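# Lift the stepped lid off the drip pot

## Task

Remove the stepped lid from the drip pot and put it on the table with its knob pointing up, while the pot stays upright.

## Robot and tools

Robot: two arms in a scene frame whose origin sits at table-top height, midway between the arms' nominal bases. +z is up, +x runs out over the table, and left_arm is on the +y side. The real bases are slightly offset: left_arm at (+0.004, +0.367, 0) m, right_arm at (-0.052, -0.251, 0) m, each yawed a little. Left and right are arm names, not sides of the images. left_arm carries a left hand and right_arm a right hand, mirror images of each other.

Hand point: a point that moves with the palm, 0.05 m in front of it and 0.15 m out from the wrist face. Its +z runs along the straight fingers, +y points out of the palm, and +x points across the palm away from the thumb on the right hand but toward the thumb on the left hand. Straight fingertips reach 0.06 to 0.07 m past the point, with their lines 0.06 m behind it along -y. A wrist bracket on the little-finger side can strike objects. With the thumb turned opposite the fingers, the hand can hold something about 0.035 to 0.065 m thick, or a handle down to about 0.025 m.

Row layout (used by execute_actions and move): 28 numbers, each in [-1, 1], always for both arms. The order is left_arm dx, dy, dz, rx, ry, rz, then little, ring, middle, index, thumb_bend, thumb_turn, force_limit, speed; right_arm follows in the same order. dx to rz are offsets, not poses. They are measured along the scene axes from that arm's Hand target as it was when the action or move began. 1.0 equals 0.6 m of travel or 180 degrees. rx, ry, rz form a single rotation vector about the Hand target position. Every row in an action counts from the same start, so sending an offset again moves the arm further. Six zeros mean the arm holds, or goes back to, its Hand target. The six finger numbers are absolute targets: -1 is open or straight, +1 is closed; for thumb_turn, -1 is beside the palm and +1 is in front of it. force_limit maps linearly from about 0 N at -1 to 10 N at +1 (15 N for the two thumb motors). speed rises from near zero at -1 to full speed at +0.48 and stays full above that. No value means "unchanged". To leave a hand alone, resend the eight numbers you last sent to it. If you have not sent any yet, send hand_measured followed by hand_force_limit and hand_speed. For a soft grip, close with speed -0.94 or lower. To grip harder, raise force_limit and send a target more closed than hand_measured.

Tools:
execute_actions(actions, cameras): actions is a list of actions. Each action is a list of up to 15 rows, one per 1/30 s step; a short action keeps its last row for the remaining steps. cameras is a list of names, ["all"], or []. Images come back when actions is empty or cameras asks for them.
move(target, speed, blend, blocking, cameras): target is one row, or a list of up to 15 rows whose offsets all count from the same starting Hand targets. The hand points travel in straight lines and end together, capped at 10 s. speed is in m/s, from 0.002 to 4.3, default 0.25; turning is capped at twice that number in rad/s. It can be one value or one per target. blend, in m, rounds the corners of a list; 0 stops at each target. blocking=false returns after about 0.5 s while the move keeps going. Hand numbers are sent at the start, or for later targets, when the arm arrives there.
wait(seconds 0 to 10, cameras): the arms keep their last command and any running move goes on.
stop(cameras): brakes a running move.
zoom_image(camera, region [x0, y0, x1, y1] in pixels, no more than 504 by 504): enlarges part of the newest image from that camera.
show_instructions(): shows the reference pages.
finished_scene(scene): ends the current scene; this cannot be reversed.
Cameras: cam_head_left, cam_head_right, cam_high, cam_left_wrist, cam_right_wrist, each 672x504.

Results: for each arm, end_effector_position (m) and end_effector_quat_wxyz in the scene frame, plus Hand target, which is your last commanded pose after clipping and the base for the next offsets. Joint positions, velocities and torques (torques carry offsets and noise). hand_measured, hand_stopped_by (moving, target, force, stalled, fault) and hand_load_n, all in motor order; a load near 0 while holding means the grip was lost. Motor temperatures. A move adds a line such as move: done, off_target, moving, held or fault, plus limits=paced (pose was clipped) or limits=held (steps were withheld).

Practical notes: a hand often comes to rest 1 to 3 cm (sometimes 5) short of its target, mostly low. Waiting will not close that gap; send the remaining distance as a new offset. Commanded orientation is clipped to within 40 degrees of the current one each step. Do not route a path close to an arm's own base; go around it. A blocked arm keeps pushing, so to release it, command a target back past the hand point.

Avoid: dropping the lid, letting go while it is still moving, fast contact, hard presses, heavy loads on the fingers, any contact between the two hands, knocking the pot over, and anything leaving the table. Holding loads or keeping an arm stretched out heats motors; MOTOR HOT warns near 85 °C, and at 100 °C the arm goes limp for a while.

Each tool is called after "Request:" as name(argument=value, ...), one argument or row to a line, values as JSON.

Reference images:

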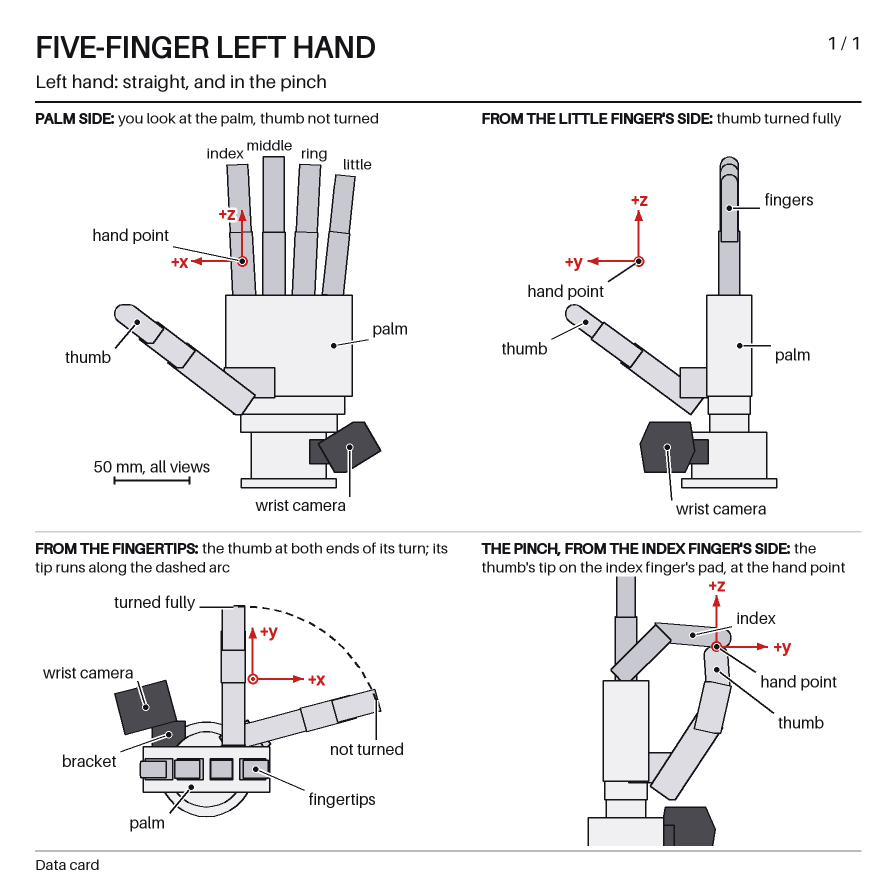

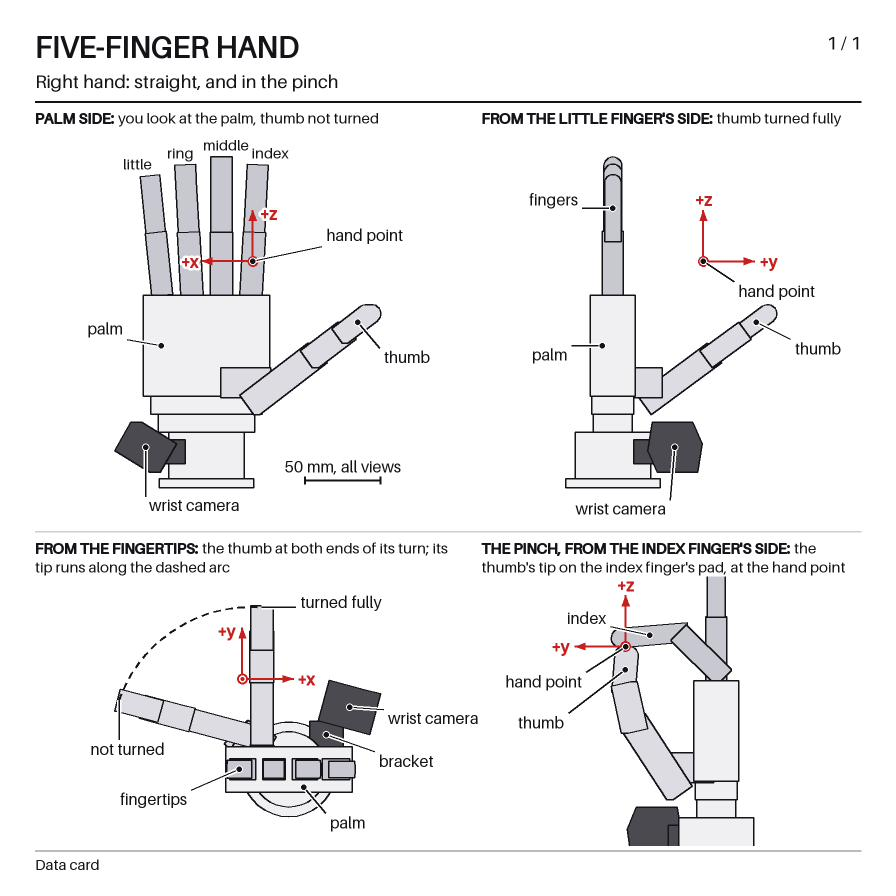

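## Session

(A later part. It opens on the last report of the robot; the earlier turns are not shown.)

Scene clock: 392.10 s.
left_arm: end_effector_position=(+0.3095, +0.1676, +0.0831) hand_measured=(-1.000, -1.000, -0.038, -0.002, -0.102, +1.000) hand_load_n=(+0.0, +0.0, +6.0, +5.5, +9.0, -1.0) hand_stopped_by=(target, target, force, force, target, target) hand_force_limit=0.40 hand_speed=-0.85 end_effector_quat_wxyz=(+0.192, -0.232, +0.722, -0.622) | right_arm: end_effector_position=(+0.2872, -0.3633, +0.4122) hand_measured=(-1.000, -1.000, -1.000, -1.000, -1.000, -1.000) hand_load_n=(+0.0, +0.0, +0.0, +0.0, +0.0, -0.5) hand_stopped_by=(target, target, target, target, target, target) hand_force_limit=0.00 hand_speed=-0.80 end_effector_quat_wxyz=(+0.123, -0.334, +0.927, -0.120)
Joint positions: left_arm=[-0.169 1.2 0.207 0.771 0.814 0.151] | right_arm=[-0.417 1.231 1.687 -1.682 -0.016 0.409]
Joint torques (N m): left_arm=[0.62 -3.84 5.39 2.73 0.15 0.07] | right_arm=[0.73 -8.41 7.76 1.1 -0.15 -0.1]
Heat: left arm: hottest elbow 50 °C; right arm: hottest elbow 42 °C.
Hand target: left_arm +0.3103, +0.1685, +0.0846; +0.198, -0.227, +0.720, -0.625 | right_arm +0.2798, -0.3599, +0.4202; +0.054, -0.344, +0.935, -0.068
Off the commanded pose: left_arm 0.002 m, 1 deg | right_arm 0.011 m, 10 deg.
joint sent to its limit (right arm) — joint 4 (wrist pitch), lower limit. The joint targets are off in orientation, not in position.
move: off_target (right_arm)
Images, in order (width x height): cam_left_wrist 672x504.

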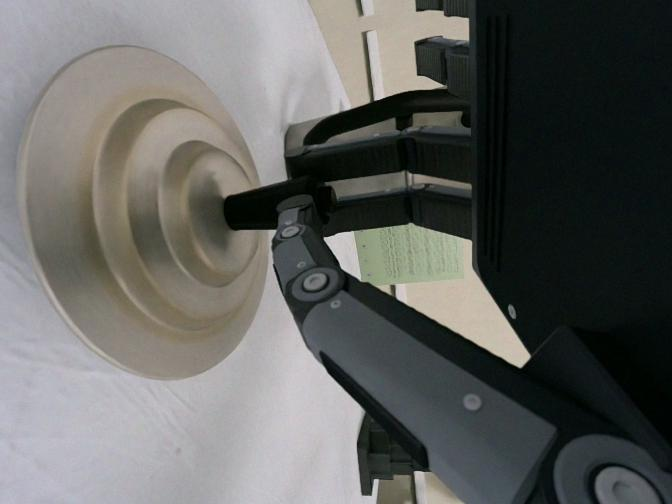

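Request:
move(
  target=[0,0,-0.013,0,0,0,-1,-1,0.4,0.4,-0.1,1,0.4,-0.85,0,0,0,0,0,0,-1,-1,-1,-1,-1,-1,0,-0.8],
  speed=0.03,
)

Request:
move(
  target=[0,0,-0.006,0,0,0,-1,-1,0.4,0.4,-0.1,1,0.4,-0.85,0,0,0,0,0,0,-1,-1,-1,-1,-1,-1,0,-0.8],
  speed=0.03,
  cameras=["cam_left_wrist"],
)

Scene clock: 401.60 s.
left_arm: end_effector_position=(+0.3100, +0.1676, +0.0763) hand_measured=(-1.000, -1.000, -0.038, -0.002, -0.102, +1.000) hand_load_n=(+0.0, +0.0, +6.0, +6.0, +9.5, -1.0) hand_stopped_by=(target, target, force, force, target, target) hand_force_limit=0.40 hand_speed=-0.85 end_effector_quat_wxyz=(+0.193, -0.231, +0.722, -0.623) | right_arm: end_effector_position=(+0.2872, -0.3633, +0.4122) hand_measured=(-1.000, -1.000, -1.000, -1.000, -1.000, -1.000) hand_load_n=(+0.0, +0.0, +0.0, -0.5, +0.0, +0.0) hand_stopped_by=(target, target, target, target, target, target) hand_force_limit=0.00 hand_speed=-0.80 end_effector_quat_wxyz=(+0.123, -0.334, +0.927, -0.120)
Joint positions: left_arm=[-0.169 1.244 0.2 0.825 0.814 0.151] | right_arm=[-0.417 1.231 1.687 -1.682 -0.016 0.409]
Joint torques (N m): left_arm=[0.62 -3.96 5 2.71 0.15 0.07] | right_arm=[0.73 -8.35 7.76 1.1 -0.15 -0.09]
Heat: left arm: hottest elbow 48 °C; right arm: hottest elbow 42 °C.
Hand target: left_arm +0.3103, +0.1685, +0.0768; +0.198, -0.227, +0.720, -0.625 | right_arm +0.2798, -0.3599, +0.4202; +0.054, -0.344, +0.935, -0.068
Off the commanded pose: left_arm 0.001 m, 1 deg | right_arm 0.011 m, 10 deg.
joint sent to its limit (right arm) — joint 4 (wrist pitch), lower limit. The joint targets are off in orientation, not in position.
move: off_target (right_arm)

Scene clock: 402.40 s.
left_arm: end_effector_position=(+0.3115, +0.1674, +0.0742) hand_measured=(-1.000, -1.000, -0.038, -0.002, -0.102, +1.000) hand_load_n=(+0.0, +0.0, +6.0, +6.0, +9.5, -1.0) hand_stopped_by=(target, target, force, force, target, target) hand_force_limit=0.40 hand_speed=-0.85 end_effector_quat_wxyz=(+0.195, -0.230, +0.721, -0.624) | right_arm: end_effector_position=(+0.2872, -0.3633, +0.4122) hand_measured=(-1.000, -1.000, -1.000, -1.000, -1.000, -1.000) hand_load_n=(+0.0, +0.0, +0.0, +0.0, +0.0, +0.0) hand_stopped_by=(target, target, target, target, target, target) hand_force_limit=0.00 hand_speed=-0.80 end_effector_quat_wxyz=(+0.123, -0.334, +0.927, -0.120)
Joint positions: left_arm=[-0.169 1.266 0.2 0.851 0.814 0.151] | right_arm=[-0.417 1.231 1.687 -1.682 -0.016 0.409]
Joint torques (N m): left_arm=[0.62 -3.96 4.59 2.77 0.15 0.07] | right_arm=[0.62 -8.35 7.71 1.09 -0.14 -0.09]
Heat: left arm: hottest elbow 48 °C; right arm: hottest elbow 42 °C.
Hand target: left_arm +0.3103, +0.1685, +0.0732; +0.198, -0.227, +0.720, -0.625 | right_arm +0.2798, -0.3599, +0.4202; +0.054, -0.344, +0.935, -0.068
Off the commanded pose: left_arm 0.002 m, 1 deg | right_arm 0.011 m, 10 deg.
joint sent to its limit (right arm) — joint 4 (wrist pitch), lower limit. The joint targets are off in orientation, not in position.
move: off_target (right_arm)
Images, in order (width x height): cam_left_wrist 672x504.

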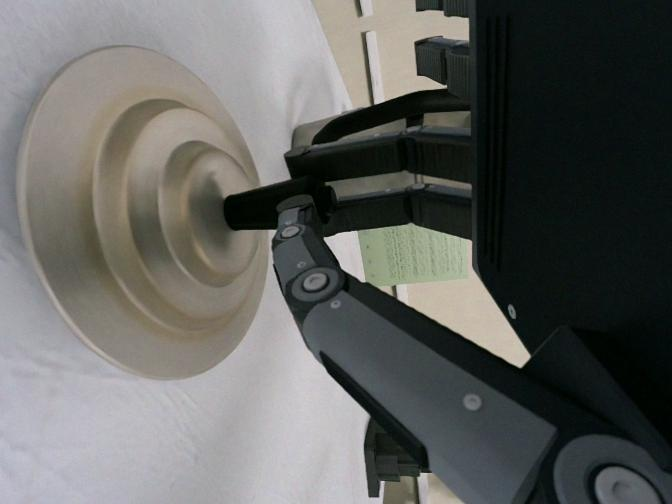

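Request:
move(
  target=[0,0,-0.007,0,0,0,-1,-1,0.4,0.4,-0.1,1,0.4,-0.85,0,0,0,0,0,0,-1,-1,-1,-1,-1,-1,0,-0.8],
  speed=0.03,
  cameras=["cam_head_left"],
)

Scene clock: 405.17 s.
left_arm: end_effector_position=(+0.3115, +0.1673, +0.0710) hand_measured=(-1.000, -1.000, -0.038, -0.002, -0.102, +1.000) hand_load_n=(+0.0, +0.0, +6.5, +7.0, +6.0, -1.5) hand_stopped_by=(target, target, force, force, target, target) hand_force_limit=0.40 hand_speed=-0.85 end_effector_quat_wxyz=(+0.196, -0.228, +0.721, -0.625) | right_arm: end_effector_position=(+0.2872, -0.3633, +0.4122) hand_measured=(-1.000, -1.000, -1.000, -1.000, -1.000, -1.000) hand_load_n=(+0.0, +0.0, +0.0, +0.0, +0.0, -0.5) hand_stopped_by=(target, target, target, target, target, target) hand_force_limit=0.00 hand_speed=-0.80 end_effector_quat_wxyz=(+0.123, -0.334, +0.927, -0.120)
Joint positions: left_arm=[-0.169 1.29 0.196 0.883 0.815 0.151] | right_arm=[-0.417 1.231 1.687 -1.682 -0.016 0.409]
Joint torques (N m): left_arm=[0.62 -3.84 4.41 2.63 0.11 0.07] | right_arm=[0.67 -8.35 7.73 1.09 -0.15 -0.09]
Heat: left arm: hottest elbow 48 °C; right arm: hottest elbow 42 °C.
Hand target: left_arm +0.3103, +0.1685, +0.0689; +0.198, -0.227, +0.720, -0.625 | right_arm +0.2798, -0.3599, +0.4202; +0.054, -0.344, +0.935, -0.068
Off the commanded pose: left_arm 0.003 m, 0 deg | right_arm 0.011 m, 10 deg.
joint sent to its limit (right arm) — joint 4 (wrist pitch), lower limit. The joint targets are off in orientation, not in position.
move: off_target (right_arm)
Images, in order (width x height): cam_head_left 672x504.

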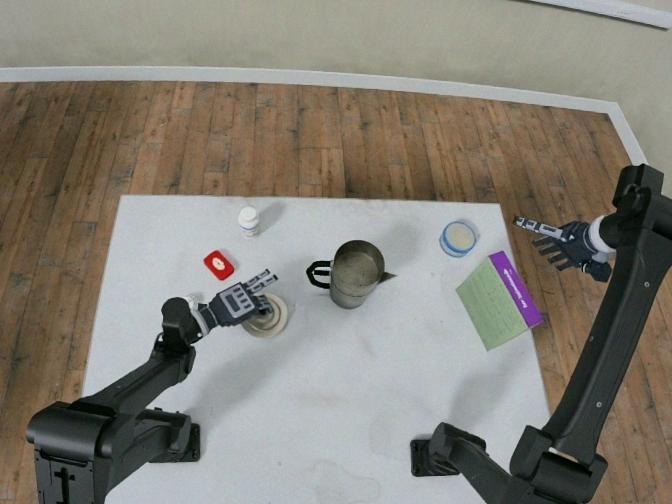

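Request:
execute_actions(
  actions=[
    [[0,0,0,0,0,0,-1,-1,-0.5,-0.5,-0.15,1,0.4,-0.6,0,0,0,0,0,0,-1,-1,-1,-1,-1,-1,0,-0.8]],
    [[0,0,0,0,0,0,-1,-1,-0.5,-0.5,-0.15,1,0.4,-0.6,0,0,0,0,0,0,-1,-1,-1,-1,-1,-1,0,-0.8]],
  ],
  cameras=["cam_left_wrist"],
)

Scene clock: 409.63 s.
left_arm: end_effector_position=(+0.3117, +0.1672, +0.0714) hand_measured=(-1.000, -1.000, -0.500, -0.500, -0.150, +1.000) hand_load_n=(+0.5, +0.0, +0.0, +0.0, +0.0, +0.0) hand_stopped_by=(target, target, target, target, target, target) hand_force_limit=0.40 hand_speed=-0.60 end_effector_quat_wxyz=(+0.197, -0.228, +0.720, -0.625) | right_arm: end_effector_position=(+0.2872, -0.3633, +0.4122) hand_measured=(-1.000, -1.000, -1.000, -1.000, -1.000, -1.000) hand_load_n=(+0.0, +0.0, +0.0, +0.0, +0.0, +0.0) hand_stopped_by=(target, target, target, target, target, target) hand_force_limit=0.00 hand_speed=-0.80 end_effector_quat_wxyz=(+0.123, -0.334, +0.927, -0.120)
Joint positions: left_arm=[-0.169 1.29 0.196 0.885 0.815 0.151] | right_arm=[-0.417 1.231 1.687 -1.682 -0.016 0.409]
Joint torques (N m): left_arm=[0.62 -3.84 4.41 2.56 0.11 0.07] | right_arm=[0.67 -8.29 7.75 1.06 -0.15 -0.08]
Heat: left arm: hottest elbow 47 °C; right arm: hottest elbow 42 °C.
Hand target: left_arm +0.3102, +0.1685, +0.0689; +0.198, -0.227, +0.720, -0.625 | right_arm +0.2798, -0.3599, +0.4202; +0.054, -0.344, +0.935, -0.068
Off the commanded pose: left_arm 0.003 m, 0 deg | right_arm 0.011 m, 10 deg.
joint sent to its limit (right arm) — joint 4 (wrist pitch), lower limit. The joint targets are off in orientation, not in position.
Step readings (end_effector_position of left_arm | right_arm):
0: (+0.3115, +0.1673, +0.0710) | (+0.2872, -0.3633, +0.4122)
1: (+0.3115, +0.1673, +0.0710) | (+0.2872, -0.3633, +0.4122)
2: (+0.3115, +0.1673, +0.0710) | (+0.2872, -0.3633, +0.4122)
4: (+0.3115, +0.1673, +0.0710) | (+0.2872, -0.3633, +0.4122)
8: (+0.3116, +0.1673, +0.0712) | (+0.2872, -0.3633, +0.4122)
15: (+0.3117, +0.1672, +0.0714) | (+0.2872, -0.3633, +0.4122)
16: (+0.3117, +0.1672, +0.0714) | (+0.2872, -0.3633, +0.4122)
17: (+0.3117, +0.1672, +0.0714) | (+0.2872, -0.3633, +0.4122)
19: (+0.3117, +0.1672, +0.0714) | (+0.2872, -0.3633, +0.4122)
23: (+0.3117, +0.1672, +0.0714) | (+0.2872, -0.3633, +0.4122)
30: (+0.3117, +0.1672, +0.0714) | (+0.2872, -0.3633, +0.4122)
Images, in order (width x height): cam_left_wrist 672x504.

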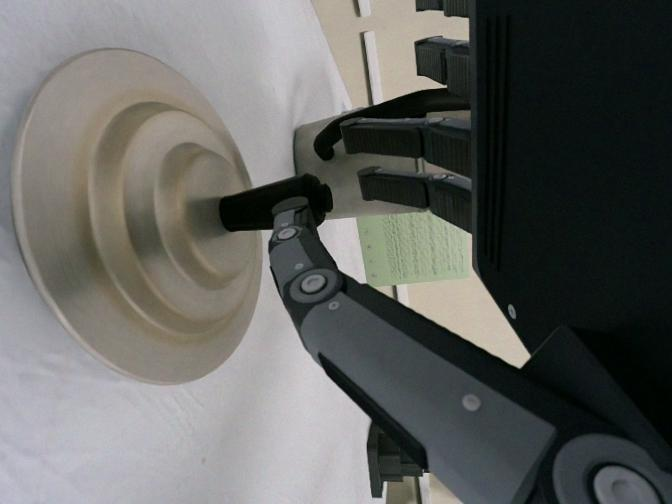

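Request:
move(
  target=[
    [-0.014,0.02,0.006,0,0,0,-1,-1,-1,-1,-0.15,1,0.4,-0.3,0,0,0,0,0,0,-1,-1,-1,-1,-1,-1,0,-0.8],
    [-0.03,0.042,0.035,0,0,0,-1,-1,-1,-1,-0.15,1,0.4,-0.3,0,0,0,0,0,0,-1,-1,-1,-1,-1,-1,0,-0.8],
    [-0.06,0.09,0.2,0,0,0,-1,-1,-1,-1,-0.15,1,0.4,-0.3,0,0,0,0,0,0,-1,-1,-1,-1,-1,-1,0,-0.8],
  ],
  speed=0.06,
  blend=[0.003,0.005,0],
  cameras=["cam_left_wrist","cam_high"],
)

Scene clock: 418.53 s.
left_arm: end_effector_position=(+0.2603, +0.2180, +0.1618) hand_measured=(-1.000, -1.000, -1.000, -1.000, -0.150, +1.000) hand_load_n=(+0.0, +0.0, +0.0, +0.0, +0.0, +0.0) hand_stopped_by=(target, target, target, target, target, target) hand_force_limit=0.40 hand_speed=-0.30 end_effector_quat_wxyz=(+0.174, -0.244, +0.723, -0.623) | right_arm: end_effector_position=(+0.2872, -0.3633, +0.4122) hand_measured=(-1.000, -1.000, -1.000, -1.000, -1.000, -1.000) hand_load_n=(+0.0, +0.0, +0.0, +0.0, +0.0, +0.0) hand_stopped_by=(target, target, target, target, target, target) hand_force_limit=0.00 hand_speed=-0.80 end_effector_quat_wxyz=(+0.123, -0.334, +0.927, -0.120)
Joint positions: left_arm=[0.082 0.626 0.276 0.006 1.065 0.252] | right_arm=[-0.417 1.231 1.687 -1.682 -0.016 0.409]
Joint torques (N m): left_arm=[1.14 -0.38 13.57 1.11 0.26 0.11] | right_arm=[0.67 -8.41 7.75 1.1 -0.15 -0.09]
Heat: left arm: hottest elbow 47 °C; right arm: hottest elbow 42 °C.
Hand target: left_arm +0.2743, +0.2224, +0.1889; +0.198, -0.227, +0.720, -0.625 | right_arm +0.2798, -0.3599, +0.4202; +0.054, -0.344, +0.935, -0.068
Off the commanded pose: left_arm 0.031 m, 3 deg | right_arm 0.011 m, 10 deg.
joint sent to its limit (right arm) — joint 4 (wrist pitch), lower limit. The joint targets are off in orientation, not in position.
move: off_target (left_arm, right_arm)
Images, in order (width x height): cam_high 672x504, cam_left_wrist 672x504.

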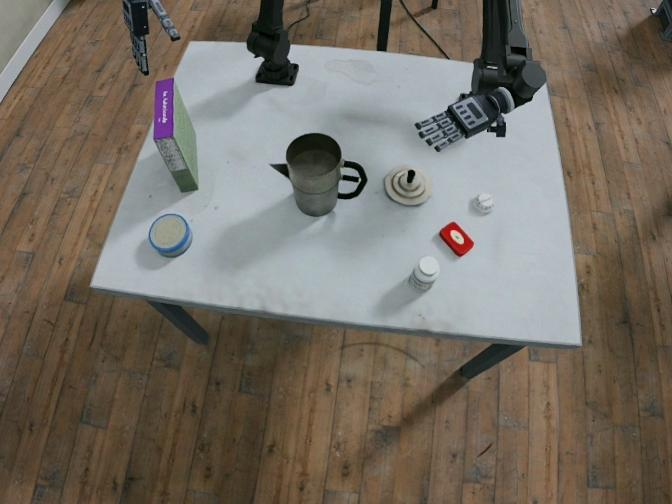

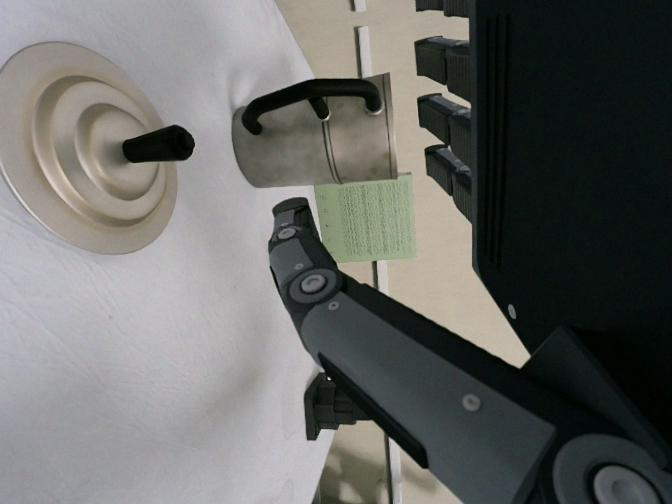

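Lid is on the table, knob up, and the pot is standing.

Request:
finished_scene(
  scene=3,
)

The scene is finished: the task was done.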